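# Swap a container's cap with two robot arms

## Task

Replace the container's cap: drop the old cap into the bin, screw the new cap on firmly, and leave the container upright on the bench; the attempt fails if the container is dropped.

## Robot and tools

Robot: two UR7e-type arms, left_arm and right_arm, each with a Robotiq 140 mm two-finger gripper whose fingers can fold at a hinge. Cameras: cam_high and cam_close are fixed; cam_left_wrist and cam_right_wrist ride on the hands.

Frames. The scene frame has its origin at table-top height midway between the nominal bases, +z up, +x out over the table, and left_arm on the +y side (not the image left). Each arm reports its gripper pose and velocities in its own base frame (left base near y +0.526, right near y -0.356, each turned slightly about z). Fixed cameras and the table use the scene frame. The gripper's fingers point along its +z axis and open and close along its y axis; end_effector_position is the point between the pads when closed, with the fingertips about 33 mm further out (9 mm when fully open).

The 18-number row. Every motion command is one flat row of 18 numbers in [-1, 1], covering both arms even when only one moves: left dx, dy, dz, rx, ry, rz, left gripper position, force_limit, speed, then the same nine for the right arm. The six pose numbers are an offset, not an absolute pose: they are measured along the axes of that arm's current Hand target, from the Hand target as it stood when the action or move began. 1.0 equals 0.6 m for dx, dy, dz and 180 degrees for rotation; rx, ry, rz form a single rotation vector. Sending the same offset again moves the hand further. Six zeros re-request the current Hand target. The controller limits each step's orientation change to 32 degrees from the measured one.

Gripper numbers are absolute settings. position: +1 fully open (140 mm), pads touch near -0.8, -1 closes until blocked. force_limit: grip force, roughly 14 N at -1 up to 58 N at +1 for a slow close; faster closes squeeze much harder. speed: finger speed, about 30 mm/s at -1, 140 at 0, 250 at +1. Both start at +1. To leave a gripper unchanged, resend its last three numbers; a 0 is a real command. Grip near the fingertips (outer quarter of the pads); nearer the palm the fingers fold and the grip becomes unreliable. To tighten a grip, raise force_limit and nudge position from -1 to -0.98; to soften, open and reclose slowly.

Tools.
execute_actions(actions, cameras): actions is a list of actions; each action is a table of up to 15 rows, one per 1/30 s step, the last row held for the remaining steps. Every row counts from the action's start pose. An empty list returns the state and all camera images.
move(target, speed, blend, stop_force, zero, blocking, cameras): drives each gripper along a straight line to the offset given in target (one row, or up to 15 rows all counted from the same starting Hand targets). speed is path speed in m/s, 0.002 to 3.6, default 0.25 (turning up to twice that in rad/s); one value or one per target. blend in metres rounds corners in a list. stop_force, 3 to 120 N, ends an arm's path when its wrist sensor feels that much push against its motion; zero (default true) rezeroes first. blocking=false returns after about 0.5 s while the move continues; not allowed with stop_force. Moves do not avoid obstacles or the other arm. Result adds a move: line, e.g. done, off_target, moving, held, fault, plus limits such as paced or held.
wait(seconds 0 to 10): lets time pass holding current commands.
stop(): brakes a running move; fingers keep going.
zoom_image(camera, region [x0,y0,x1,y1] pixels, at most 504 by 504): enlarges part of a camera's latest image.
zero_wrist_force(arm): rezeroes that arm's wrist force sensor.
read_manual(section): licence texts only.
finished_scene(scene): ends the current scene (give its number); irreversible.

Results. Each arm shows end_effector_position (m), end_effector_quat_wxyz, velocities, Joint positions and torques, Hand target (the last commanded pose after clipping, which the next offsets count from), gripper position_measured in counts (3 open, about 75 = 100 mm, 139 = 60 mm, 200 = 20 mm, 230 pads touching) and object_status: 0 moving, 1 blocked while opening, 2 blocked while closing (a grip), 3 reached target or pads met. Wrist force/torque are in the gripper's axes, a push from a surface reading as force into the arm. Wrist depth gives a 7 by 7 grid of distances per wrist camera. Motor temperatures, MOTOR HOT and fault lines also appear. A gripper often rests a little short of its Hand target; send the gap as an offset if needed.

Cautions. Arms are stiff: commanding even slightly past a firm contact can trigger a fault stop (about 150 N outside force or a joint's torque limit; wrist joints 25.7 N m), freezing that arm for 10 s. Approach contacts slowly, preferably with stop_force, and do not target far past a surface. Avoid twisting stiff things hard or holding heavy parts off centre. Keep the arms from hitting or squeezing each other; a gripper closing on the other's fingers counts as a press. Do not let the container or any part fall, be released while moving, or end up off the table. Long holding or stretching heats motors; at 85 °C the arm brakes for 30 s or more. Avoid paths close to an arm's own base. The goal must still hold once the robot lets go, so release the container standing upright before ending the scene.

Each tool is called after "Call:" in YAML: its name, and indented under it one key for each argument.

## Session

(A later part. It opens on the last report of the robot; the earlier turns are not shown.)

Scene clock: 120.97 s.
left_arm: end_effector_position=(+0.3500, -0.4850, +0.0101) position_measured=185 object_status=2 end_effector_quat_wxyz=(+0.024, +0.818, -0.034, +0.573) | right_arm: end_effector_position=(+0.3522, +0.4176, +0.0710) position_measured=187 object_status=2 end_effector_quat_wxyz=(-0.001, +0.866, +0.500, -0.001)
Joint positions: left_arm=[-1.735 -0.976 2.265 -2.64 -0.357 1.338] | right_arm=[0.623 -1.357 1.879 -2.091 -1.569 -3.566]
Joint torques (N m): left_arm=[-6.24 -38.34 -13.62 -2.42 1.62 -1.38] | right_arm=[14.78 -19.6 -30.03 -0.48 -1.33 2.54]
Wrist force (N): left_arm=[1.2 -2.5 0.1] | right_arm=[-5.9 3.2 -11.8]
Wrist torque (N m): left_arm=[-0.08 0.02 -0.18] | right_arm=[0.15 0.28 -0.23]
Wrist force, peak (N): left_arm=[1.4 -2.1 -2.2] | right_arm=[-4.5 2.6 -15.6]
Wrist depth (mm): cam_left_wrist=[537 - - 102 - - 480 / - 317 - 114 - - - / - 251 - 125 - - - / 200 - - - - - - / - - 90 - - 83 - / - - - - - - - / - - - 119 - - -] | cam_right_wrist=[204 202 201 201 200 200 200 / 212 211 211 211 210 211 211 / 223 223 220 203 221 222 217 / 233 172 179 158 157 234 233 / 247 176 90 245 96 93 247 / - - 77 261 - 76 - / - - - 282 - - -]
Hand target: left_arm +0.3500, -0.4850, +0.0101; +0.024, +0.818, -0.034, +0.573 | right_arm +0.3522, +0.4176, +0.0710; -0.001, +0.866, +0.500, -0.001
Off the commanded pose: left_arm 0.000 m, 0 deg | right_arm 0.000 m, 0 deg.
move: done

Call:
move:
  target: [0,0,0,0,0,0,-0.98,1,-1,0,0,0,0,0,0.3333,-0.98,0.5,-1]
  speed: 0.3

Call:
move:
  target: [0,0,0,0,0,0,-0.98,1,-1,0,0,0,0,0,0.3333,-0.98,0.5,-1]
  speed: 0.3

Scene clock: 123.57 s.
left_arm: end_effector_position=(+0.3500, -0.4850, +0.0101) position_measured=185 object_status=2 end_effector_quat_wxyz=(+0.024, +0.818, -0.034, +0.573) | right_arm: end_effector_position=(+0.3522, +0.4176, +0.0710) position_measured=187 object_status=2 end_effector_quat_wxyz=(+0.000, +1.000, +0.000, -0.001)
Joint positions: left_arm=[-1.735 -0.976 2.265 -2.64 -0.357 1.338] | right_arm=[0.623 -1.357 1.878 -2.091 -1.569 -2.519]
Joint torques (N m): left_arm=[-6.23 -38.68 -12.99 -2.69 1.82 -1.36] | right_arm=[12.97 -23.13 -32.9 -0.92 -2.33 2.33]
Wrist force (N): left_arm=[0.5 -1.4 -0.1] | right_arm=[-2.2 1.9 -2.8]
Wrist torque (N m): left_arm=[0.13 0.09 -0.11] | right_arm=[0.22 0.26 -0.06]
Wrist force, peak (N): left_arm=[1.1 -4.5 -1.8] | right_arm=[-7.4 6.9 -17.1]
Wrist depth (mm): cam_left_wrist=[- - - - 114 - 392 / - 317 - 125 - - 295 / - 252 229 132 233 - 226 / - - 190 180 - - 184 / - - 90 148 87 92 154 / - - - - - - - / - - - 115 - - -] | cam_right_wrist=[201 201 201 201 200 201 201 / 211 211 212 211 210 210 211 / 223 223 221 217 221 222 221 / 234 235 232 158 157 234 233 / 248 242 90 245 96 93 248 / - - 77 260 - 76 - / - - - 275 - - -]
Hand target: left_arm +0.3500, -0.4850, +0.0101; +0.024, +0.818, -0.034, +0.573 | right_arm +0.3522, +0.4176, +0.0710; +0.000, +1.000, +0.000, -0.001
Off the commanded pose: left_arm 0.000 m, 0 deg | right_arm 0.000 m, 0 deg.
move: done

Scene clock: 126.07 s.
left_arm: end_effector_position=(+0.3500, -0.4850, +0.0101) position_measured=185 object_status=2 end_effector_quat_wxyz=(+0.024, +0.818, -0.034, +0.573) | right_arm: end_effector_position=(+0.3522, +0.4176, +0.0710) position_measured=187 object_status=2 end_effector_quat_wxyz=(+0.000, +0.866, -0.500, -0.001)
Joint positions: left_arm=[-1.735 -0.976 2.265 -2.64 -0.357 1.338] | right_arm=[0.623 -1.357 1.878 -2.091 -1.569 -1.472]
Joint torques (N m): left_arm=[-5.06 -38.41 -13.62 -2.92 2.01 -1.32] | right_arm=[14.01 -23.7 -32.51 -0.41 -1.91 2.18]
Wrist force (N): left_arm=[2.3 -0.8 -2.5] | right_arm=[0.8 0.3 -2.9]
Wrist torque (N m): left_arm=[0.09 0.09 -0.13] | right_arm=[0.26 0.18 -0.06]
Wrist force, peak (N): left_arm=[2.3 -0.8 -2.5] | right_arm=[-2.3 3.0 -6.2]
Wrist depth (mm): cam_left_wrist=[- - - 129 - 436 - / - - - 114 114 299 - / - 253 - 132 220 229 - / - - 190 - 179 186 193 / - - 90 155 101 83 - / 142 - - - - - - / - - - 118 - - -] | cam_right_wrist=[201 201 201 201 201 201 201 / 211 211 211 211 211 211 211 / 222 222 221 218 219 222 221 / 235 235 232 159 157 177 231 / 248 243 90 245 96 93 168 / - - 77 261 - 76 - / - - - 281 - - -]
Hand target: left_arm +0.3500, -0.4850, +0.0101; +0.024, +0.818, -0.034, +0.573 | right_arm +0.3522, +0.4176, +0.0710; +0.000, +0.866, -0.500, -0.001
Off the commanded pose: left_arm 0.000 m, 0 deg | right_arm 0.000 m, 0 deg.
move: done

Call:
move:
  target: [0,0,0,0,0,0,-0.98,1,-1,0,0,0.0083,0,0,0,-0.98,0.5,-1]
  speed: 0.008
  stop_force: 4

Scene clock: 127.80 s.
left_arm: end_effector_position=(+0.3500, -0.4850, +0.0101) position_measured=185 object_status=2 end_effector_quat_wxyz=(+0.024, +0.818, -0.034, +0.573) | right_arm: end_effector_position=(+0.3522, +0.4176, +0.0704) position_measured=187 object_status=2 end_effector_quat_wxyz=(+0.000, +0.866, -0.500, -0.001)
Joint positions: left_arm=[-1.735 -0.976 2.265 -2.64 -0.357 1.338] | right_arm=[0.623 -1.356 1.879 -2.093 -1.569 -1.472]
Joint torques (N m): left_arm=[-6.28 -38.88 -12.51 -3.33 1.84 -1.43] | right_arm=[6.63 -35.53 -30.95 -1.3 -1.99 2.29]
Wrist force (N): left_arm=[0.6 -1.3 2.2] | right_arm=[-1.3 4.8 -11.2]
Wrist torque (N m): left_arm=[0.07 0.11 -0.18] | right_arm=[0.09 0.24 -0.06]
Wrist force, peak (N): left_arm=[2.3 -0.7 -2.8] | right_arm=[-1.8 7.3 -20.8]
Wrist depth (mm): cam_left_wrist=[- - - 129 111 - - / 305 - - 114 115 - - / 253 227 - 128 223 - - / - 197 - - 154 - - / - - 90 152 - 83 - / 142 - - 135 - - - / - - - - - - -] | cam_right_wrist=[201 200 200 200 200 200 201 / 211 210 210 210 210 211 211 / 222 221 221 216 218 221 222 / 234 233 231 159 157 176 231 / 246 242 90 245 96 93 169 / - - 77 - - 76 - / - - - 281 - - -]
Hand target: left_arm +0.3500, -0.4850, +0.0101; +0.024, +0.818, -0.034, +0.573 | right_arm +0.3522, +0.4176, +0.0704; +0.000, +0.866, -0.500, -0.001 (not the last commanded pose)
Off the commanded pose: left_arm 0.000 m, 0 deg | right_arm 0.004 m, 0 deg.
move: contact (right_arm)

Call:
move:
  target: [0,0,0,0,0,0,-0.98,1,-1,0,0,-0.0067,0,0,0,-0.98,0.5,-1]
  speed: 0.01
  stop_force: 5

Scene clock: 129.17 s.
left_arm: end_effector_position=(+0.3500, -0.4850, +0.0101) position_measured=185 object_status=2 end_effector_quat_wxyz=(+0.024, +0.818, -0.034, +0.573) | right_arm: end_effector_position=(+0.3522, +0.4176, +0.0705) position_measured=187 object_status=2 end_effector_quat_wxyz=(+0.000, +0.866, -0.500, -0.001)
Joint positions: left_arm=[-1.735 -0.976 2.265 -2.64 -0.357 1.338] | right_arm=[0.623 -1.356 1.879 -2.093 -1.569 -1.472]
Joint torques (N m): left_arm=[-5.65 -39.43 -12.47 -3.66 1.68 -1.24] | right_arm=[5.34 -24.95 -12.77 -5.63 -1.99 2.35]
Wrist force (N): left_arm=[0.8 0.1 0.5] | right_arm=[-2.0 1.7 -2.7]
Wrist torque (N m): left_arm=[0.11 0.09 -0.10] | right_arm=[0.22 0.26 -0.05]
Wrist force, peak (N): left_arm=[-0.3 -1.4 2.7] | right_arm=[-1.2 4.8 -11.7]
Wrist depth (mm): cam_left_wrist=[- 488 - 129 - 400 - / - - - 114 114 - - / - - - 135 220 218 - / - 191 189 - - 183 183 / - - 90 156 - 83 - / - - - - - - - / - - - - - - -] | cam_right_wrist=[201 201 201 200 200 201 201 / 211 210 210 210 210 210 211 / 222 222 222 217 219 222 222 / 233 234 231 159 157 177 231 / 248 242 90 244 96 93 168 / - - 77 259 - 76 - / - - - 280 - - -]
Hand target: left_arm +0.3500, -0.4850, +0.0101; +0.024, +0.818, -0.034, +0.573 | right_arm +0.3522, +0.4176, +0.0705; +0.000, +0.866, -0.500, -0.001 (not the last commanded pose)
Off the commanded pose: left_arm 0.000 m, 0 deg | right_arm 0.004 m, 0 deg.
move: contact (right_arm)

Call:
move:
  target: [0,0,0,0,0,0,-0.98,1,-1,0,0,-0.0067,0,0,0,-0.98,0.5,-1]
  speed: 0.01
  stop_force: 5

Scene clock: 130.67 s.
left_arm: end_effector_position=(+0.3500, -0.4850, +0.0101) position_measured=185 object_status=2 end_effector_quat_wxyz=(+0.024, +0.818, -0.034, +0.573) | right_arm: end_effector_position=(+0.3522, +0.4176, +0.0745) position_measured=187 object_status=2 end_effector_quat_wxyz=(+0.000, +0.866, -0.500, -0.001)
Joint positions: left_arm=[-1.735 -0.976 2.265 -2.64 -0.357 1.338] | right_arm=[0.623 -1.361 1.873 -2.082 -1.569 -1.472]
Joint torques (N m): left_arm=[-6.48 -38.33 -13.62 -3.83 1.91 -1.44] | right_arm=[2.25 -39.58 -33.04 -0.56 -0.51 1.35]
Wrist force (N): left_arm=[0.5 0.1 -0.2] | right_arm=[-1.5 0.9 -1.7]
Wrist torque (N m): left_arm=[0.11 0.09 -0.08] | right_arm=[0.23 0.24 -0.06]
Wrist force, peak (N): left_arm=[2.0 -1.5 -1.4] | right_arm=[-2.0 1.7 -3.8]
Wrist depth (mm): cam_left_wrist=[- - 463 129 111 - - / - - 314 112 117 - - / - 237 - 135 - - - / - - 190 - - - 182 / - - 90 - 87 92 154 / - - - - - - - / - - - 116 - - -] | cam_right_wrist=[204 204 204 204 204 204 204 / 214 214 214 214 214 214 214 / 226 226 225 221 223 225 225 / 238 238 236 159 157 180 236 / 251 246 90 249 96 93 176 / - - 77 268 - 76 - / - - - 285 - - -]
Hand target: left_arm +0.3500, -0.4850, +0.0101; +0.024, +0.818, -0.034, +0.573 | right_arm +0.3522, +0.4176, +0.0745; +0.000, +0.866, -0.500, -0.001
Off the commanded pose: left_arm 0.000 m, 0 deg | right_arm 0.000 m, 0 deg.
move: done

Call:
move:
  target:
    - [0,0,0,0,0,0,-0.98,1,-1,0,0,0.0058,0,0,0,-0.98,0.5,-1]
    - [0,0,0,0,0,0,-0.98,1,-1,0,0,0.007,0,0,0,-0.98,0.5,-1]
    - [0,0,0,0,0,0,-0.98,1,-1,0,0,0.0075,0,0,0.3333,-0.98,0.5,-1]
  speed: [0.03,0.008,0.25]

Scene clock: 134.43 s.
left_arm: end_effector_position=(+0.3500, -0.4850, +0.0101) position_measured=185 object_status=2 end_effector_quat_wxyz=(+0.024, +0.818, -0.034, +0.573) | right_arm: end_effector_position=(+0.3522, +0.4176, +0.0700) position_measured=187 object_status=2 end_effector_quat_wxyz=(-0.001, -0.500, +0.866, +0.001)
Joint positions: left_arm=[-1.735 -0.976 2.265 -2.64 -0.357 1.338] | right_arm=[0.623 -1.355 1.88 -2.094 -1.569 -0.425]
Joint torques (N m): left_arm=[-5.97 -38.9 -13.57 -4.01 1.67 -1.15] | right_arm=[12.81 -24.25 -33 -0.69 -2.54 2.37]
Wrist force (N): left_arm=[0.8 0.4 -0.6] | right_arm=[-1.6 1.2 -1.7]
Wrist torque (N m): left_arm=[0.13 0.11 -0.09] | right_arm=[0.31 0.26 -0.05]
Wrist force, peak (N): left_arm=[1.7 -1.2 2.4] | right_arm=[-1.4 5.6 -17.5]
Wrist depth (mm): cam_left_wrist=[478 - - 104 - - - / - 322 - 114 141 - 291 / - - 233 127 - 227 223 / - 198 - - - 184 182 / - - 90 - 87 83 - / - - - - - - - / - - - 116 - - -] | cam_right_wrist=[201 200 201 200 162 146 138 / 210 210 211 210 175 210 147 / 222 221 222 217 217 167 162 / 233 233 231 158 157 233 233 / 246 241 90 244 96 93 245 / - - 77 258 - 76 - / - - - 280 - - -]
Hand target: left_arm +0.3500, -0.4850, +0.0101; +0.024, +0.818, -0.034, +0.573 | right_arm +0.3522, +0.4176, +0.0700; -0.001, -0.500, +0.866, +0.001
Off the commanded pose: left_arm 0.000 m, 0 deg | right_arm 0.000 m, 0 deg.
move: done

Call:
move:
  target: [0,0,0,0,0,0,-0.98,1,-1,0,0,0.0083,0,0,0,-0.98,0.5,-1]
  speed: 0.006
  stop_force: 3

Scene clock: 135.13 s.
left_arm: end_effector_position=(+0.3500, -0.4850, +0.0101) position_measured=185 object_status=2 end_effector_quat_wxyz=(+0.024, +0.818, -0.034, +0.573) | right_arm: end_effector_position=(+0.3522, +0.4176, +0.0699) position_measured=187 object_status=2 end_effector_quat_wxyz=(-0.001, -0.500, +0.866, +0.001)
Joint positions: left_arm=[-1.735 -0.976 2.265 -2.64 -0.357 1.338] | right_arm=[0.623 -1.355 1.88 -2.094 -1.569 -0.425]
Joint torques (N m): left_arm=[-6.31 -38.57 -13.18 -4.04 1.81 -1.33] | right_arm=[11.61 -33.18 -15.97 -0.38 -2.47 1.91]
Wrist force (N): left_arm=[0.7 0.1 0.4] | right_arm=[-0.4 1.8 -6.5]
Wrist torque (N m): left_arm=[0.09 0.08 -0.14] | right_arm=[0.27 0.19 -0.05]
Wrist force, peak (N): left_arm=[2.7 0.3 -0.9] | right_arm=[-0.7 1.6 -8.2]
Wrist depth (mm): cam_left_wrist=[449 536 - 104 486 - - / - - - 114 260 295 - / - 235 - 130 - - - / - - - - 178 - - / - - 90 157 87 83 154 / - - - - - - - / - - - 118 - - -] | cam_right_wrist=[201 200 200 200 162 146 136 / 211 210 210 210 174 208 146 / 221 221 221 216 216 167 162 / 234 233 231 158 157 233 233 / 247 241 90 243 96 93 246 / - - 77 259 - 76 - / - - - 283 - - -]
Hand target: left_arm +0.3500, -0.4850, +0.0101; +0.024, +0.818, -0.034, +0.573 | right_arm +0.3522, +0.4176, +0.0700; -0.001, -0.500, +0.866, +0.001 (not the last commanded pose)
Off the commanded pose: left_arm 0.000 m, 0 deg | right_arm 0.005 m, 0 deg.
move: contact (right_arm)

Call:
move:
  target:
    - [0,0,0,0,0,0,-0.98,1,-1,0,0,0.0008,0,0,0.3333,-0.98,0.5,-1]
    - [0,0,0,0,0,0,-0.98,1,-1,0,0,0.0017,0,0,0.6667,-0.98,0.5,-1]
  speed: 0.25
  blend: [0.001,0]

Call:
move:
  target: [0,0,0,0,0,0,-0.98,1,-1,0,0,-0.004,0,0,0,-0.98,0.5,-1]
  speed: 0.01
  stop_force: 6

Scene clock: 140.20 s.
left_arm: end_effector_position=(+0.3500, -0.4850, +0.0101) position_measured=185 object_status=2 end_effector_quat_wxyz=(+0.024, +0.818, -0.034, +0.573) | right_arm: end_effector_position=(+0.3522, +0.4176, +0.0689) position_measured=187 object_status=2 end_effector_quat_wxyz=(-0.001, +0.500, +0.866, +0.000)
Joint positions: left_arm=[-1.735 -0.976 2.265 -2.64 -0.357 1.338] | right_arm=[0.623 -1.354 1.881 -2.097 -1.569 1.669]
Joint torques (N m): left_arm=[-5.81 -38.86 -13.16 -3.78 1.7 -1.05] | right_arm=[12.55 -21.89 -31.78 -1.68 -2.45 2.54]
Wrist force (N): left_arm=[1.7 -0.6 1.8] | right_arm=[-1.9 -2.0 -7.8]
Wrist torque (N m): left_arm=[0.13 0.02 -0.15] | right_arm=[0.39 0.21 -0.09]
Wrist force, peak (N): left_arm=[2.0 -0.7 1.9] | right_arm=[-1.5 -2.0 -10.8]
Wrist depth (mm): cam_left_wrist=[- - 473 127 104 - - / - - 313 137 117 - - / - - 238 135 219 - - / - - - - - - - / 167 - 90 - - 92 - / - - - - - - - / - - - 116 - - -] | cam_right_wrist=[147 198 151 199 199 198 198 / 161 173 209 207 208 208 208 / 154 160 187 215 219 219 219 / 234 234 230 158 157 231 231 / 247 242 90 243 96 93 244 / - - 77 258 - 76 - / - - - 279 - - -]
Hand target: left_arm +0.3500, -0.4850, +0.0101; +0.024, +0.818, -0.034, +0.573 | right_arm +0.3522, +0.4176, +0.0689; -0.001, +0.500, +0.866, +0.000
Off the commanded pose: left_arm 0.000 m, 0 deg | right_arm 0.000 m, 0 deg.
move: done

Scene clock: 141.50 s.
left_arm: end_effector_position=(+0.3500, -0.4850, +0.0101) position_measured=185 object_status=2 end_effector_quat_wxyz=(+0.024, +0.818, -0.034, +0.573) | right_arm: end_effector_position=(+0.3522, +0.4176, +0.0692) position_measured=187 object_status=2 end_effector_quat_wxyz=(-0.001, +0.500, +0.866, +0.000)
Joint positions: left_arm=[-1.735 -0.976 2.265 -2.64 -0.357 1.338] | right_arm=[0.623 -1.354 1.881 -2.096 -1.569 1.67]
Joint torques (N m): left_arm=[-5.42 -38.13 -13.83 -3.99 1.7 -1.13] | right_arm=[9.9 -24.92 -13.51 -5.66 -2.42 -0.03]
Wrist force (N): left_arm=[2.9 -0.1 -0.3] | right_arm=[-1.4 0.2 -1.0]
Wrist torque (N m): left_arm=[0.11 0.03 -0.08] | right_arm=[0.26 0.22 -0.05]
Wrist force, peak (N): left_arm=[3.6 -0.2 0.3] | right_arm=[-1.9 -1.8 -7.6]
Wrist depth (mm): cam_left_wrist=[- - 462 127 372 - - / 327 - - 136 117 296 301 / - - - 135 223 226 - / - 191 - 155 - 186 - / - - 90 - 101 83 - / - - - - - - - / - - - 122 - - -] | cam_right_wrist=[146 198 151 199 199 199 198 / 161 173 209 207 208 208 208 / 154 161 187 216 220 219 219 / 234 234 230 157 157 231 231 / 248 241 90 243 96 93 244 / - - 77 258 - 76 - / - - - 279 - - -]
Hand target: left_arm +0.3500, -0.4850, +0.0101; +0.024, +0.818, -0.034, +0.573 | right_arm +0.3522, +0.4176, +0.0691; -0.001, +0.500, +0.866, +0.000 (not the last commanded pose)
Off the commanded pose: left_arm 0.000 m, 0 deg | right_arm 0.002 m, 0 deg.
move: contact (right_arm)

Call:
move:
  target: [0,0,0,0,0,0,-0.98,1,-1,0,0,-0.0033,0,0,0,-0.98,0.5,-1]
  speed: 0.01
  stop_force: 5

Scene clock: 143.10 s.
left_arm: end_effector_position=(+0.3500, -0.4850, +0.0101) position_measured=185 object_status=2 end_effector_quat_wxyz=(+0.024, +0.818, -0.034, +0.573) | right_arm: end_effector_position=(+0.3521, +0.4176, +0.0695) position_measured=187 object_status=2 end_effector_quat_wxyz=(-0.001, +0.500, +0.866, -0.001)
Joint positions: left_arm=[-1.735 -0.977 2.265 -2.64 -0.357 1.338] | right_arm=[0.623 -1.355 1.88 -2.094 -1.569 1.67]
Joint torques (N m): left_arm=[-4.71 -34.35 -13.27 -1.45 -1.39 -1.07] | right_arm=[9.19 -27.79 -16.33 -6.4 -2.29 -1.56]
Wrist force (N): left_arm=[7.4 0.0 -1.4] | right_arm=[-0.9 0.0 5.5]
Wrist torque (N m): left_arm=[0.12 -0.04 -0.08] | right_arm=[0.27 0.17 -0.05]
Wrist force, peak (N): left_arm=[11.5 0.0 -2.2] | right_arm=[-1.0 0.4 9.5]
Wrist depth (mm): cam_left_wrist=[- - - 126 104 - - / - - - 136 116 277 - / - - - 134 - - - / - - - - - - 182 / - - 90 - 120 92 - / - - - 136 - - - / - - - 118 - - -] | cam_right_wrist=[145 199 150 198 199 198 199 / 161 173 210 199 209 209 208 / 154 161 187 216 220 220 219 / 234 233 231 158 157 231 231 / 248 242 90 243 96 93 244 / - - 77 259 - 76 - / - - - 280 - - -]
Hand target: left_arm +0.3500, -0.4850, +0.0101; +0.024, +0.818, -0.034, +0.573 | right_arm +0.3521, +0.4175, +0.0695; -0.001, +0.500, +0.866, -0.001 (not the last commanded pose)
Off the commanded pose: left_arm 0.000 m, 0 deg | right_arm 0.002 m, 0 deg.
move: contact (right_arm)

Call:
move:
  target:
    - [0,0,0,0,0,0,-0.98,1,-1,0,0,0.0013,0,0,0.3333,-0.98,0.5,-1]
    - [0,0,0,0,0,0,-0.98,1,-1,0,0,0.0022,0,0,0.6667,-0.98,0.5,-1]
    - [0,0,0,0,0,0,-0.98,1,-1,0,0,0.003,0,0,1.0,-0.98,0.5,-1]
    - [0,0,0,0,0,0,-0.98,1,-1,0,0,0.0038,0,0,-0.6667,-0.98,0.5,-1]
  speed: 0.4
  blend: [0.001,0.001,0.001,0]

Scene clock: 149.33 s.
left_arm: end_effector_position=(+0.3500, -0.4850, +0.0101) position_measured=185 object_status=2 end_effector_quat_wxyz=(+0.024, +0.818, -0.034, +0.573) | right_arm: end_effector_position=(+0.3521, +0.4175, +0.0673) position_measured=187 object_status=2 end_effector_quat_wxyz=(-0.001, -0.500, +0.866, +0.001)
Joint positions: left_arm=[-1.735 -0.976 2.265 -2.64 -0.357 1.338] | right_arm=[0.623 -1.352 1.883 -2.1 -1.569 5.858]
Joint torques (N m): left_arm=[-5.47 -28.38 -13.13 -4.12 2.08 -1.2] | right_arm=[12.45 -26.11 -34.65 -1.49 -2.54 2.3]
Wrist force (N): left_arm=[2.7 -1.4 0.8] | right_arm=[0.6 1.9 2.1]
Wrist torque (N m): left_arm=[-0.02 0.06 -0.11] | right_arm=[0.28 0.13 -0.07]
Wrist force, peak (N): left_arm=[8.3 0.1 -1.4] | right_arm=[-0.7 0.0 6.4]
Wrist depth (mm): cam_left_wrist=[454 - - 104 - - - / - - 317 113 - - - / - 238 - 124 - - - / - - 191 - 179 - - / - - 90 148 101 92 154 / - - - 139 - - - / - - - 118 - - -] | cam_right_wrist=[197 198 198 198 171 144 135 / 210 208 207 207 205 205 143 / 217 217 218 206 214 165 162 / 231 230 228 158 157 185 229 / 243 238 90 240 96 93 243 / - - 77 258 - 76 - / - - - 275 - - -]
Hand target: left_arm +0.3500, -0.4850, +0.0101; +0.024, +0.818, -0.034, +0.573 | right_arm +0.3521, +0.4175, +0.0673; -0.001, -0.500, +0.866, +0.001
Off the commanded pose: left_arm 0.000 m, 0 deg | right_arm 0.000 m, 0 deg.
move: done

Call:
move:
  target:
    - [0,0,0,0,0,0,-0.98,1,-1,0,0,0,0,0,0,-0.26,0.5,-0.5]
    - [0,0,0,0,0,0,-0.98,1,-1,0,0,0,0,0,-0.6667,-0.26,0.5,-0.5]
    - [0,0,0,0,0,0,-0.98,1,-1,0,0,0,0,0,0.6667,-0.26,0.5,-0.5]
    - [0,0,0,0,0,0,-0.98,1,-1,0,0,0,0,0,0,-0.26,0.5,-0.5]
    - [0,0,0,0,0,0,-0.98,1,-1,0,0,0,0,0,-0.6667,-0.26,0.5,-0.5]
    - [0,0,0,0,0,0,-0.98,1,-1,0,0,0,0,0,1,-0.26,0.5,-0.5]
  speed: [0.1,0.9,0.9,0.9,0.9,0.9]
  blend: [0,0.001,0.001,0.001,0.001,0]
  cameras: ["cam_left_wrist","cam_right_wrist"]

Scene clock: 156.57 s.
left_arm: end_effector_position=(+0.3500, -0.4850, +0.0101) position_measured=185 object_status=2 end_effector_quat_wxyz=(+0.024, +0.818, -0.034, +0.573) | right_arm: end_effector_position=(+0.3521, +0.4175, +0.0672) position_measured=162 object_status=3 end_effector_quat_wxyz=(-0.001, +0.866, +0.500, -0.001)
Joint positions: left_arm=[-1.735 -0.976 2.265 -2.64 -0.357 1.338] | right_arm=[0.623 -1.352 1.883 -2.1 -1.569 -3.566]
Joint torques (N m): left_arm=[-5.53 -37.6 -13.5 -1.56 0.77 -0.94] | right_arm=[-11.7 -39.1 -28.11 -0.68 2.82 -2.05]
Wrist force (N): left_arm=[1.4 -0.2 -0.4] | right_arm=[-1.4 1.2 -1.8]
Wrist torque (N m): left_arm=[0.02 0.11 -0.08] | right_arm=[0.32 0.22 0.03]
Wrist force, peak (N): left_arm=[7.1 -0.6 -0.8] | right_arm=[-0.3 1.8 3.7]
Wrist depth (mm): cam_left_wrist=[- 447 - 98 - - - / - - - 107 259 - - / - - - 118 225 - - / - - 189 154 152 - - / 161 159 90 152 120 83 149 / 142 - - 136 - - - / - - - 119 - - -] | cam_right_wrist=[199 198 197 197 197 197 197 / 208 208 208 207 207 206 206 / 219 219 218 214 217 217 215 / 229 167 174 160 163 229 229 / 246 83 90 241 116 92 239 / - - 73 260 - 73 73 / - - - 277 - - 73]
Hand target: left_arm +0.3500, -0.4850, +0.0101; +0.024, +0.818, -0.034, +0.573 | right_arm +0.3521, +0.4175, +0.0673; -0.001, +0.866, +0.500, -0.001
Off the commanded pose: left_arm 0.000 m, 0 deg | right_arm 0.000 m, 0 deg.
move: done
camera_calibration:
cam_left_wrist: T_world_to_cam=[[-0.0966721, -0.995137, -0.018883, -0.43916], [-0.643436, 0.0769582, -0.761622, 0.2711], [0.759371, -0.0614776, -0.647746, -0.142451], [0, 0, 0, 1]] pos_world=[0.240154, -0.466646, 0.105911]
cam_right_wrist: T_world_to_cam=[[0.859738, -0.51004, -0.0266336, -0.0741052], [-0.464583, -0.802646, 0.374061, 0.472027], [-0.212164, -0.309221, -0.927021, 0.403558], [0, 0, 0, 1]] pos_world=[0.368627, 0.465862, 0.195566]
Images, in order (width x height): cam_left_wrist 896x504, cam_right_wrist 896x504.

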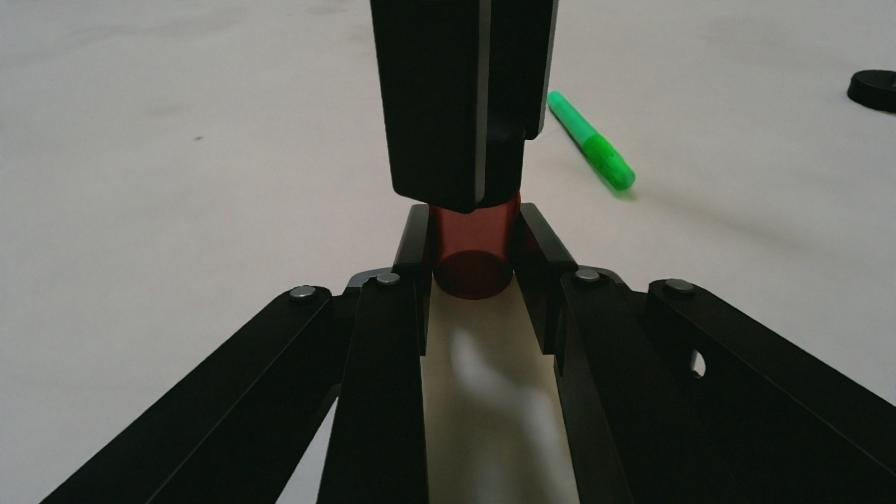

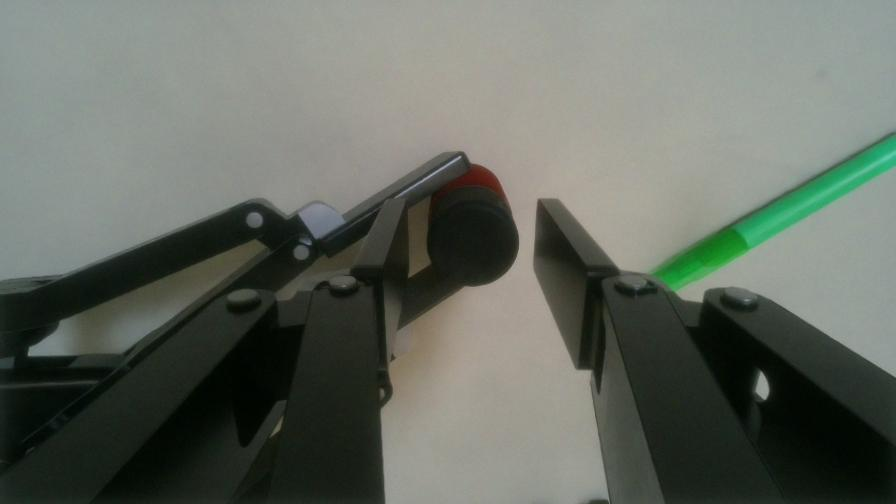

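Call:
execute_actions:
  actions:
    - [[0,0,0,0,0,0,-0.98,1,-1,0,0,0,0,0,0,-0.98,0.8,-1]]
    - [[0,0,0,0,0,0,-0.98,1,-1,0,0,0,0,0,0,-0.98,0.8,-1]]
    - [[0,0,0,0,0,0,-0.98,1,-1,0,0,0,0,0,0,-0.98,0.8,-1]]

Scene clock: 158.37 s.
left_arm: end_effector_position=(+0.3500, -0.4850, +0.0101) position_measured=185 object_status=2 end_effector_quat_wxyz=(+0.024, +0.818, -0.034, +0.573) | right_arm: end_effector_position=(+0.3521, +0.4176, +0.0673) position_measured=187 object_status=2 end_effector_quat_wxyz=(-0.001, +0.866, +0.500, -0.001)
Joint positions: left_arm=[-1.735 -0.976 2.265 -2.64 -0.357 1.338] | right_arm=[0.623 -1.352 1.883 -2.1 -1.569 -3.567]
Joint torques (N m): left_arm=[-5.52 -40.03 -13.23 -1.47 1.01 -0.92] | right_arm=[-11.51 -28.75 -24.22 -0.62 1.29 -2.19]
Wrist force (N): left_arm=[0.3 -0.7 1.9] | right_arm=[-3.0 -0.5 -12.3]
Wrist torque (N m): left_arm=[-0.04 0.09 -0.18] | right_arm=[0.31 0.27 0.03]
Wrist force, peak (N): left_arm=[1.4 -0.6 1.8] | right_arm=[-3.0 0.0 -13.4]
Wrist depth (mm): cam_left_wrist=[- - - 102 - 437 - / - - - 111 145 - - / - 242 - 125 - - - / - 195 196 156 152 184 - / - - 90 - - 92 - / - - - 131 - - - / - - - 118 - - -] | cam_right_wrist=[199 198 197 197 197 197 197 / 209 207 207 208 207 207 207 / 219 220 217 195 218 218 213 / 229 168 176 158 157 229 229 / 246 176 90 241 96 93 243 / - - 77 256 - 76 - / - - - 277 - - -]
Hand target: left_arm +0.3500, -0.4850, +0.0101; +0.024, +0.818, -0.034, +0.573 | right_arm +0.3521, +0.4175, +0.0673; -0.001, +0.866, +0.500, -0.001
Off the commanded pose: left_arm 0.000 m, 0 deg | right_arm 0.000 m, 0 deg.
Step readings (end_effector_position of left_arm | right_arm):
0: (+0.3500, -0.4850, +0.0101) | (+0.3521, +0.4175, +0.0672)
1: (+0.3500, -0.4850, +0.0101) | (+0.3521, +0.4175, +0.0672)
2: (+0.3500, -0.4850, +0.0101) | (+0.3521, +0.4175, +0.0672)
4: (+0.3500, -0.4850, +0.0101) | (+0.3521, +0.4175, +0.0672)
8: (+0.3500, -0.4850, +0.0101) | (+0.3521, +0.4175, +0.0672)
15: (+0.3500, -0.4850, +0.0101) | (+0.3521, +0.4175, +0.0673)
16: (+0.3500, -0.4850, +0.0101) | (+0.3521, +0.4176, +0.0673)
17: (+0.3500, -0.4850, +0.0101) | (+0.3521, +0.4176, +0.0673)
19: (+0.3500, -0.4850, +0.0101) | (+0.3521, +0.4176, +0.0673)
23: (+0.3500, -0.4850, +0.0101) | (+0.3521, +0.4176, +0.0673)
30: (+0.3500, -0.4850, +0.0101) | (+0.3521, +0.4176, +0.0673)
31: (+0.3500, -0.4850, +0.0101) | (+0.3521, +0.4176, +0.0673)
32: (+0.3500, -0.4850, +0.0101) | (+0.3521, +0.4176, +0.0673)
34: (+0.3500, -0.4850, +0.0101) | (+0.3521, +0.4176, +0.0673)
38: (+0.3500, -0.4850, +0.0101) | (+0.3521, +0.4176, +0.0673)
45: (+0.3500, -0.4850, +0.0101) | (+0.3521, +0.4176, +0.0673)

Call:
move:
  target:
    - [0,0,0,0,0,0,-0.98,1,-1,0,0,0.0005,0,0,0.3333,-0.98,0.8,-1]
    - [0,0,0,0,0,0,-0.98,1,-1,0,0,0.0013,0,0,0.6667,-0.98,0.8,-1]
    - [0,0,0,0,0,0,-0.98,1,-1,0,0,0.0022,0,0,1.0,-0.98,0.8,-1]
    - [0,0,0,0,0,0,-0.98,1,-1,0,0,0.003,0,0,-0.6667,-0.98,0.8,-1]
  speed: 0.4
  blend: [0.001,0.001,0.001,0]

Scene clock: 164.60 s.
left_arm: end_effector_position=(+0.3500, -0.4850, +0.0101) position_measured=185 object_status=2 end_effector_quat_wxyz=(+0.024, +0.818, -0.034, +0.573) | right_arm: end_effector_position=(+0.3521, +0.4175, +0.0655) position_measured=187 object_status=2 end_effector_quat_wxyz=(-0.001, -0.001, +1.000, +0.000)
Joint positions: left_arm=[-1.735 -0.976 2.265 -2.64 -0.357 1.338] | right_arm=[0.623 -1.349 1.886 -2.105 -1.569 0.622]
Joint torques (N m): left_arm=[-5.54 -39.19 -13.43 -2.05 1.03 -0.87] | right_arm=[11.82 -16.79 -28.41 -0.65 -2.61 3.14]
Wrist force (N): left_arm=[0.3 -2.9 2.5] | right_arm=[3.7 -1.6 -15.7]
Wrist torque (N m): left_arm=[-0.46 0.10 -0.15] | right_arm=[0.27 0.03 -0.55]
Wrist force, peak (N): left_arm=[3.1 -2.0 4.1] | right_arm=[3.0 -0.3 -20.6]
Wrist depth (mm): cam_left_wrist=[- 546 - - 111 - - / - - 333 130 133 - - / - - - 133 - 216 - / - - - 154 - 187 - / - 160 90 152 87 83 148 / - - - 139 - - - / - - - - - - -] | cam_right_wrist=[197 197 195 194 149 196 196 / 207 207 206 203 201 206 206 / 218 217 217 212 216 217 215 / 229 231 226 158 156 228 227 / 243 237 90 238 96 93 240 / - - 77 256 - 76 - / - - - 273 - - -]
Hand target: left_arm +0.3500, -0.4850, +0.0101; +0.024, +0.818, -0.034, +0.573 | right_arm +0.3521, +0.4175, +0.0655; -0.001, +0.000, +1.000, +0.000
Off the commanded pose: left_arm 0.000 m, 0 deg | right_arm 0.000 m, 0 deg.
move: done

Call:
move:
  target: [0,0,0,0,0,0,-0.98,1,-1,0,0,-0.0003,0,0,0.0833,-0.98,0.8,-1]
  speed: 0.1

Scene clock: 166.57 s.
left_arm: end_effector_position=(+0.3500, -0.4850, +0.0101) position_measured=185 object_status=2 end_effector_quat_wxyz=(+0.024, +0.818, -0.034, +0.573) | right_arm: end_effector_position=(+0.3521, +0.4175, +0.0656) position_measured=187 object_status=2 end_effector_quat_wxyz=(-0.001, +0.130, +0.992, +0.000)
Joint positions: left_arm=[-1.735 -0.976 2.265 -2.64 -0.357 1.338] | right_arm=[0.623 -1.35 1.885 -2.105 -1.569 0.883]
Joint torques (N m): left_arm=[-5.69 -38.69 -13.19 -2.53 0.92 -0.92] | right_arm=[11.27 -34.87 -32.55 -1.32 -2.87 3.62]
Wrist force (N): left_arm=[3.9 -0.3 1.2] | right_arm=[0.3 1.0 -2.5]
Wrist torque (N m): left_arm=[-1.20 -0.02 0.19] | right_arm=[0.18 0.22 -1.26]
Wrist force, peak (N): left_arm=[1.9 -2.4 4.2] | right_arm=[3.8 -1.5 -17.5]
Wrist depth (mm): cam_left_wrist=[- - - 125 439 484 452 / 299 - - 136 259 - - / 268 229 - 134 - - - / - 198 - 156 - - - / 161 160 90 - 87 83 149 / - - - 135 - - - / - - - - - - -] | cam_right_wrist=[198 197 147 194 194 196 195 / 207 207 207 203 206 205 208 / 218 218 217 184 215 215 216 / 230 230 226 158 157 227 227 / 243 237 90 239 96 93 240 / - - 77 256 - 76 - / - - - 273 - - -]
Hand target: left_arm +0.3500, -0.4850, +0.0101; +0.024, +0.818, -0.034, +0.573 | right_arm +0.3521, +0.4175, +0.0656; -0.001, +0.130, +0.991, +0.000
Off the commanded pose: left_arm 0.000 m, 0 deg | right_arm 0.000 m, 0 deg.
move: done

Call:
move:
  target: [0,0,0,0,0,0,-0.98,1,-1,0,0,0,0,0,0.0444,-0.98,0.8,-1]
  speed: 0.1
  cameras: ["cam_close","cam_left_wrist","cam_right_wrist"]

Call:
zoom_image:
  camera: "cam_close"
  region: [420, 170, 600, 350]

Call:
zoom_image:
  camera: "cam_left_wrist"
  region: [340, 60, 620, 340]

Scene clock: 168.07 s.
left_arm: end_effector_position=(+0.3500, -0.4850, +0.0101) position_measured=185 object_status=2 end_effector_quat_wxyz=(+0.024, +0.818, -0.034, +0.573) | right_arm: end_effector_position=(+0.3521, +0.4175, +0.0657) position_measured=187 object_status=2 end_effector_quat_wxyz=(-0.001, +0.199, +0.980, +0.000)
Joint positions: left_arm=[-1.735 -0.976 2.265 -2.64 -0.357 1.338] | right_arm=[0.623 -1.35 1.885 -2.105 -1.569 1.023]
Joint torques (N m): left_arm=[-4.73 -39 -13.56 -2.78 1.09 -0.88] | right_arm=[6.01 -33.08 -21.85 -3.53 -1.67 3.72]
Wrist force (N): left_arm=[3.7 -2.4 -1.3] | right_arm=[-3.8 -0.8 -3.5]
Wrist torque (N m): left_arm=[-1.09 0.10 0.14] | right_arm=[0.28 0.32 -1.24]
Wrist force, peak (N): left_arm=[4.3 -4.5 -8.1] | right_arm=[-10.9 -1.1 -1.5]
Wrist depth (mm): cam_left_wrist=[451 489 - 119 106 414 391 / 348 - - 131 127 - 303 / - 228 - 134 - - - / - 191 - 180 153 178 - / - - 90 147 87 83 152 / - - - - - - - / - - - - - - -] | cam_right_wrist=[198 145 157 157 196 196 196 / 207 207 160 204 205 205 205 / 218 218 217 188 216 216 215 / 230 229 227 158 156 228 227 / 242 237 90 238 96 93 240 / - - 77 256 - 76 - / - - - 270 - - -]
Hand target: left_arm +0.3500, -0.4850, +0.0101; +0.024, +0.818, -0.034, +0.573 | right_arm +0.3521, +0.4175, +0.0656; -0.001, +0.199, +0.980, +0.000
Off the commanded pose: left_arm 0.000 m, 0 deg | right_arm 0.000 m, 0 deg.
move: done
camera_calibration:
cam_left_wrist: T_world_to_cam=[[-0.0966721, -0.995137, -0.018883, -0.43916], [-0.643436, 0.0769582, -0.761622, 0.2711], [0.759371, -0.0614776, -0.647746, -0.142451], [0, 0, 0, 1]] pos_world=[0.240154, -0.466646, 0.105911]
cam_right_wrist: T_world_to_cam=[[0.400522, 0.915932, -0.0255107, -0.507977], [0.854687, -0.363415, 0.370728, -0.174966], [0.330291, -0.170289, -0.928391, 0.153217], [0, 0, 0, 1]] pos_world=[0.302391, 0.427778, 0.194151]
Images, in order (width x height): cam_close 896x504, cam_left_wrist 896x504, cam_right_wrist 896x504.

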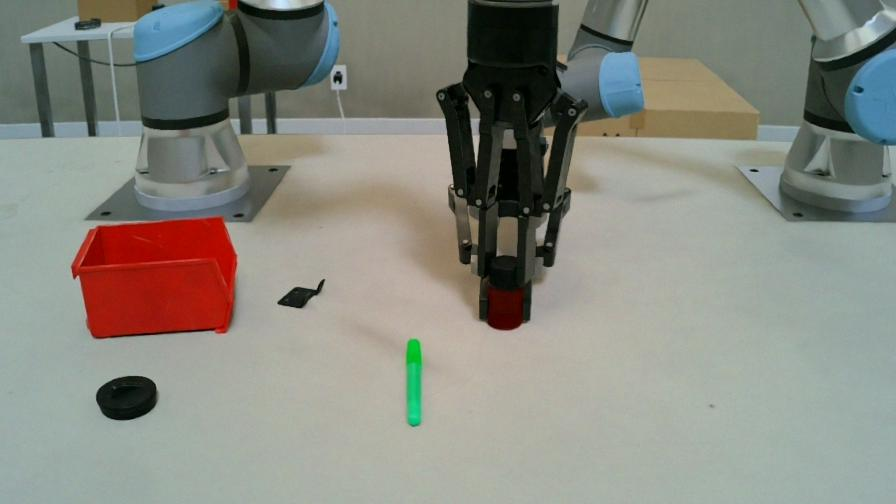

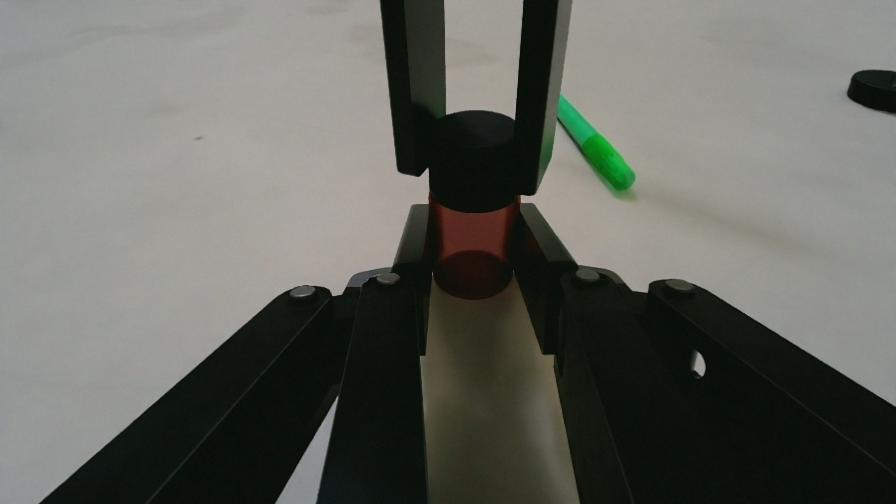

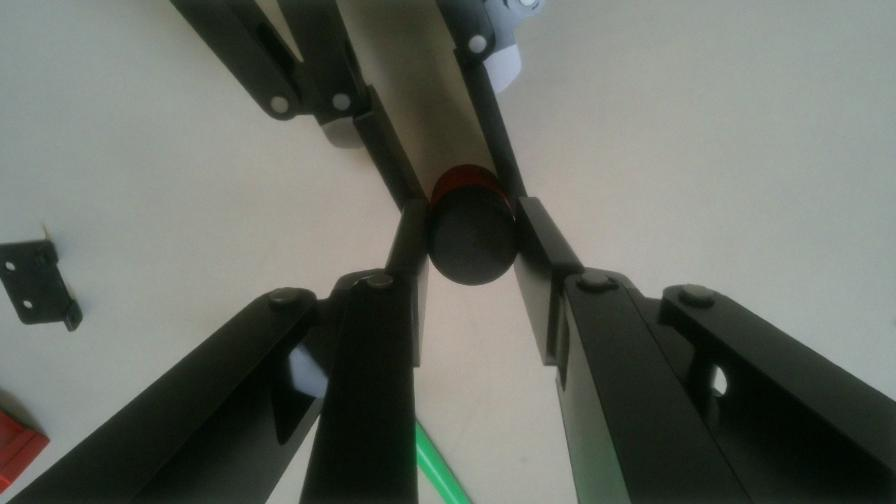

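Scaled by 2.800 from the camera's 896x504 image, which has a finer 1280x720 frame.

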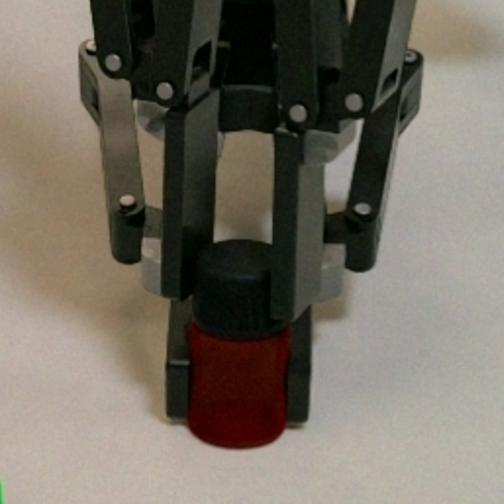

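Scaled by 1.800 from the camera's 896x504 image, which has a finer 1280x720 frame.

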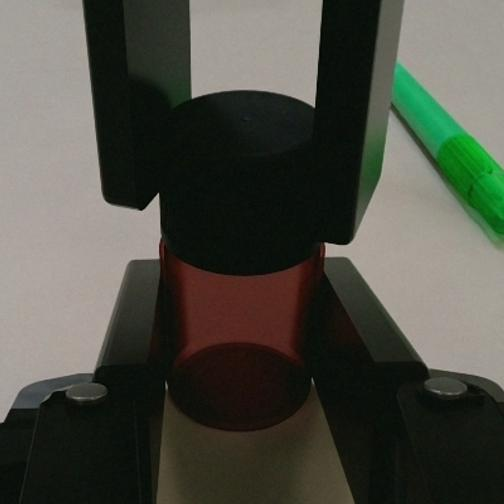

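Call:
move:
  target:
    - [0,0,0,0,0,0,-0.98,1,-1,0,0,0,0,0,0,-0.1,0.8,-0.7]
    - [0,0,0,0,0,0,-0.98,1,-1,0,0,-0.2,0,0,0,-0.1,0.8,-0.7]
    - [0,0,0,0,0,0,-0.079,1,-0.8,0,0,-0.2,0,0,0,-0.1,0.8,-0.7]
  speed: [0.1,0.15,0.1]
  cameras: ["cam_close","cam_left_wrist"]

Call:
zoom_image:
  camera: "cam_left_wrist"
  region: [340, 60, 620, 340]

Scene clock: 171.37 s.
left_arm: end_effector_position=(+0.3500, -0.4850, +0.0101) position_measured=139 object_status=0 end_effector_quat_wxyz=(+0.024, +0.818, -0.034, +0.573) | right_arm: end_effector_position=(+0.3524, +0.4175, +0.1856) position_measured=141 object_status=3 end_effector_quat_wxyz=(-0.001, +0.199, +0.980, +0.000)
Joint positions: left_arm=[-1.735 -0.976 2.265 -2.64 -0.357 1.338] | right_arm=[0.623 -1.457 1.682 -1.795 -1.569 1.023]
Joint torques (N m): left_arm=[-2.79 -38.52 -12.9 -3.28 1.23 -0.72] | right_arm=[-12.13 -37.56 -34.98 -0.56 -2.44 -2.1]
Wrist force (N): left_arm=[-1.1 -0.2 0.3] | right_arm=[-1.6 0.9 -1.8]
Wrist torque (N m): left_arm=[0.02 0.17 -0.06] | right_arm=[0.26 0.26 -0.02]
Wrist force, peak (N): left_arm=[4.1 -1.7 -4.5] | right_arm=[-6.1 1.1 3.4]
Wrist depth (mm): cam_left_wrist=[491 485 - - - 481 - / - 335 - 311 - - - / - - 244 132 - - - / 196 190 108 - 125 - - / - 90 105 - 134 86 91 / - - - - 135 - - / - - - 118 - - -] | cam_right_wrist=[311 310 256 304 309 309 306 / 324 324 322 322 322 321 322 / 342 341 339 335 338 338 337 / 353 361 139 358 142 357 356 / 352 90 112 377 142 93 371 / - - 73 404 402 69 76 / - - 431 428 432 - 73]
Hand target: left_arm +0.3500, -0.4850, +0.0101; +0.024, +0.818, -0.034, +0.573 | right_arm +0.3524, +0.4175, +0.1856; -0.001, +0.199, +0.980, +0.000
Off the commanded pose: left_arm 0.000 m, 0 deg | right_arm 0.000 m, 0 deg.
move: done
camera_calibration:
cam_left_wrist: T_world_to_cam=[[-0.0966721, -0.995137, -0.018883, -0.43916], [-0.643436, 0.0769582, -0.761622, 0.2711], [0.759371, -0.0614776, -0.647746, -0.142451], [0, 0, 0, 1]] pos_world=[0.240154, -0.466646, 0.105911]
Images, in order (width x height): cam_close 896x504, cam_left_wrist 896x504.

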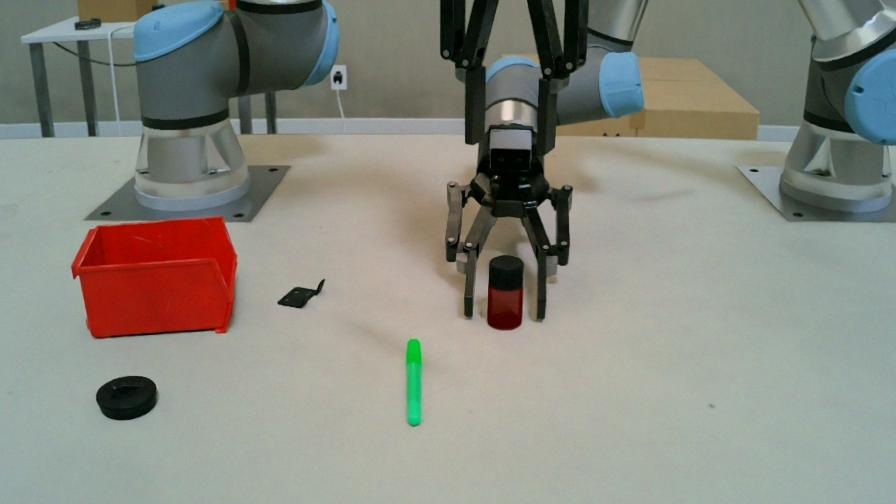

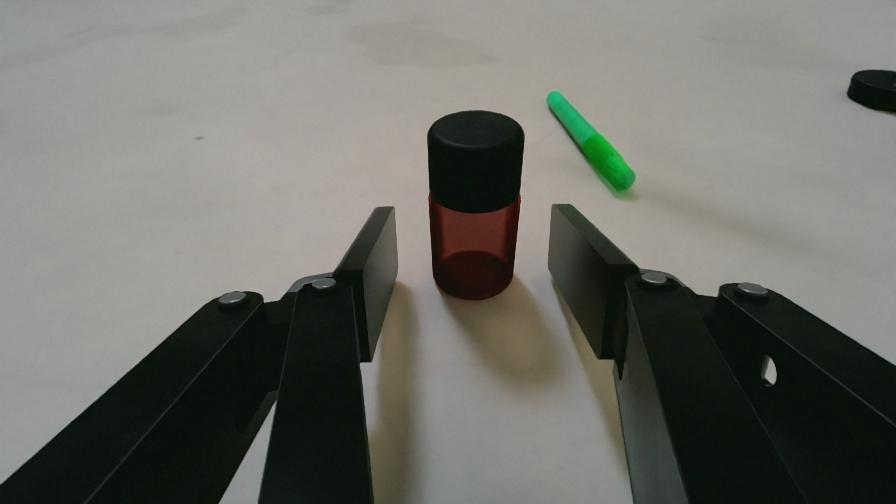

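Scaled by 1.800 from the camera's 896x504 image, which has a finer 1280x720 frame.

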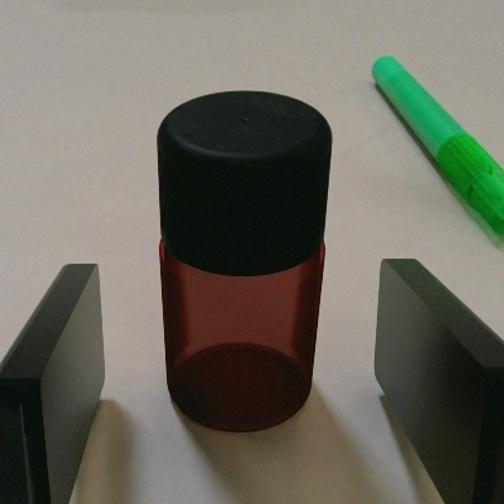

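Call:
move:
  target: [0,0,-0.2,0,0,0,-0.079,1,-0.8,0,0,-0.05,0,0,0,-0.1,0.8,-0.7]
  speed: 0.2
  cameras: ["all"]

Call:
zoom_image:
  camera: "cam_high"
  region: [340, 130, 500, 220]

Call:
zoom_image:
  camera: "cam_close"
  region: [420, 200, 600, 360]

Scene clock: 173.17 s.
left_arm: end_effector_position=(+0.2376, -0.4755, +0.0511) position_measured=139 object_status=3 end_effector_quat_wxyz=(+0.024, +0.818, -0.035, +0.573) | right_arm: end_effector_position=(+0.3525, +0.4175, +0.2156) position_measured=141 object_status=3 end_effector_quat_wxyz=(-0.001, +0.199, +0.980, +0.000)
Joint positions: left_arm=[-1.987 -1.198 2.218 -1.86 -0.477 0.78] | right_arm=[0.622 -1.47 1.619 -1.718 -1.569 1.023]
Joint torques (N m): left_arm=[-8.99 -23.62 -21.38 -0.19 0.41 -2.04] | right_arm=[-11.57 -36.99 -35.45 -0.61 -1.3 -2.12]
Wrist force (N): left_arm=[-0.2 0.3 0.4] | right_arm=[-1.6 0.9 -1.9]
Wrist torque (N m): left_arm=[0.10 0.05 -0.01] | right_arm=[0.25 0.26 -0.01]
Wrist force, peak (N): left_arm=[-0.8 -0.1 1.6] | right_arm=[-1.6 0.9 -2.5]
Wrist depth (mm): cam_left_wrist=[- - - 621 - 585 - / - - 436 245 - - 290 / - 319 - 307 - - 274 / 269 260 107 - 137 - - / - 80 105 - 134 90 - / - - - - 175 - - / - - - 153 158 - -] | cam_right_wrist=[338 338 337 335 336 335 334 / 355 354 353 352 351 352 351 / 373 372 371 370 370 369 367 / 361 420 139 391 142 389 389 / 401 90 112 414 142 92 402 / - - 73 438 439 69 76 / - - 467 469 470 - 73]
Hand target: left_arm +0.2376, -0.4755, +0.0511; +0.024, +0.818, -0.034, +0.573 | right_arm +0.3525, +0.4175, +0.2156; -0.001, +0.199, +0.980, +0.000
Off the commanded pose: left_arm 0.000 m, 0 deg | right_arm 0.000 m, 0 deg.
move: done
camera_calibration:
cam_left_wrist: T_world_to_cam=[[-0.0968927, -0.995117, -0.018815, -0.43977], [-0.64358, 0.0770619, -0.761489, 0.22932], [0.759221, -0.0616738, -0.647905, -0.0300026], [0, 0, 0, 1]] pos_world=[0.127754, -0.457145, 0.146912]
cam_right_wrist: T_world_to_cam=[[0.400773, 0.915819, -0.0256052, -0.504304], [0.854576, -0.363605, 0.370798, -0.230825], [0.330273, -0.170487, -0.928361, 0.292424], [0, 0, 0, 1]] pos_world=[0.30279, 0.427777, 0.344151]

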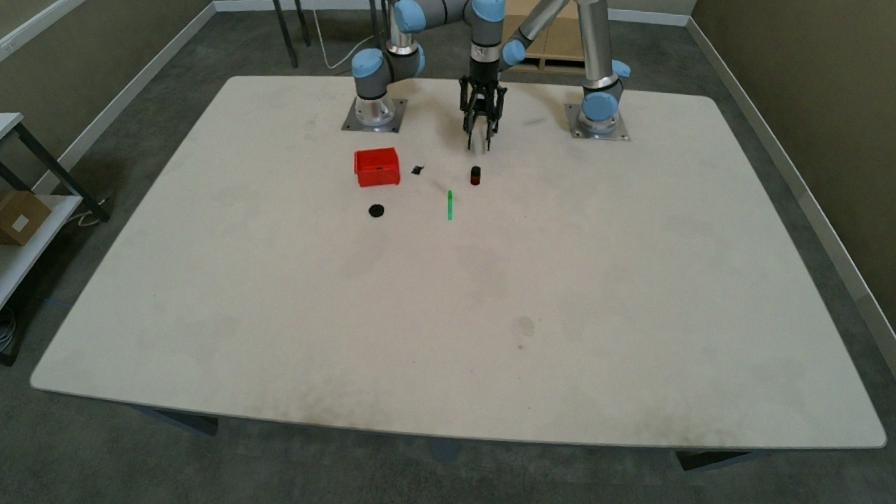

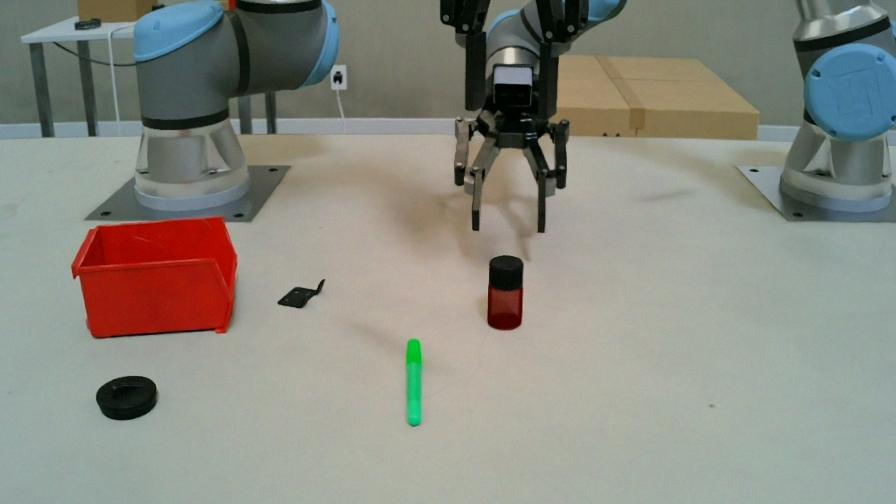

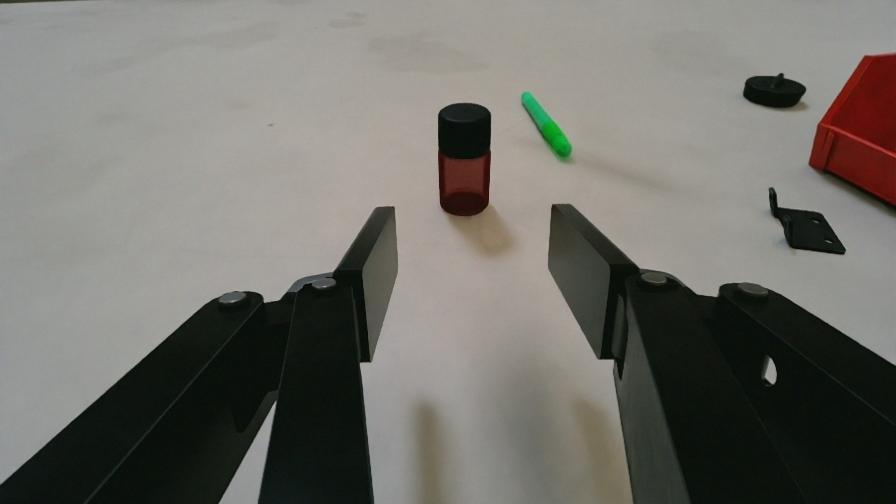

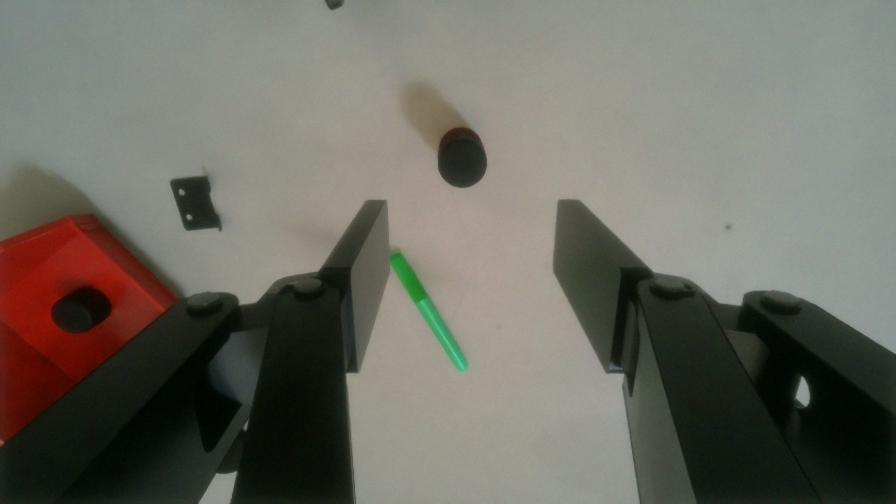

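Scaled by 3.150 from the camera's 896x504 image, which has a finer 1280x720 frame.

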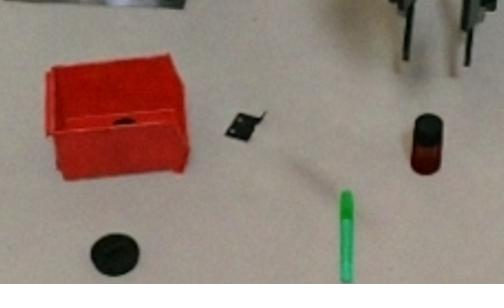

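Scaled by 2.800 from the camera's 896x504 image, which has a finer 1280x720 frame.

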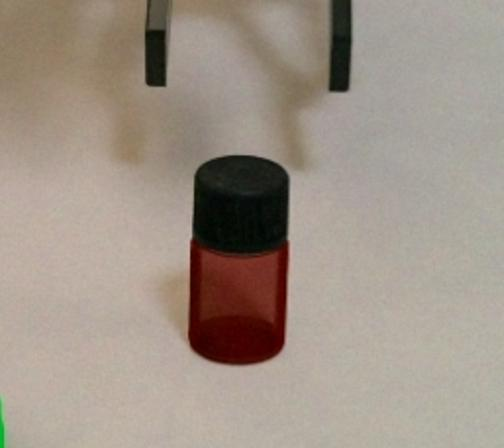

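Call:
finished_scene:
  scene: 1

The scene is finished: the task was done.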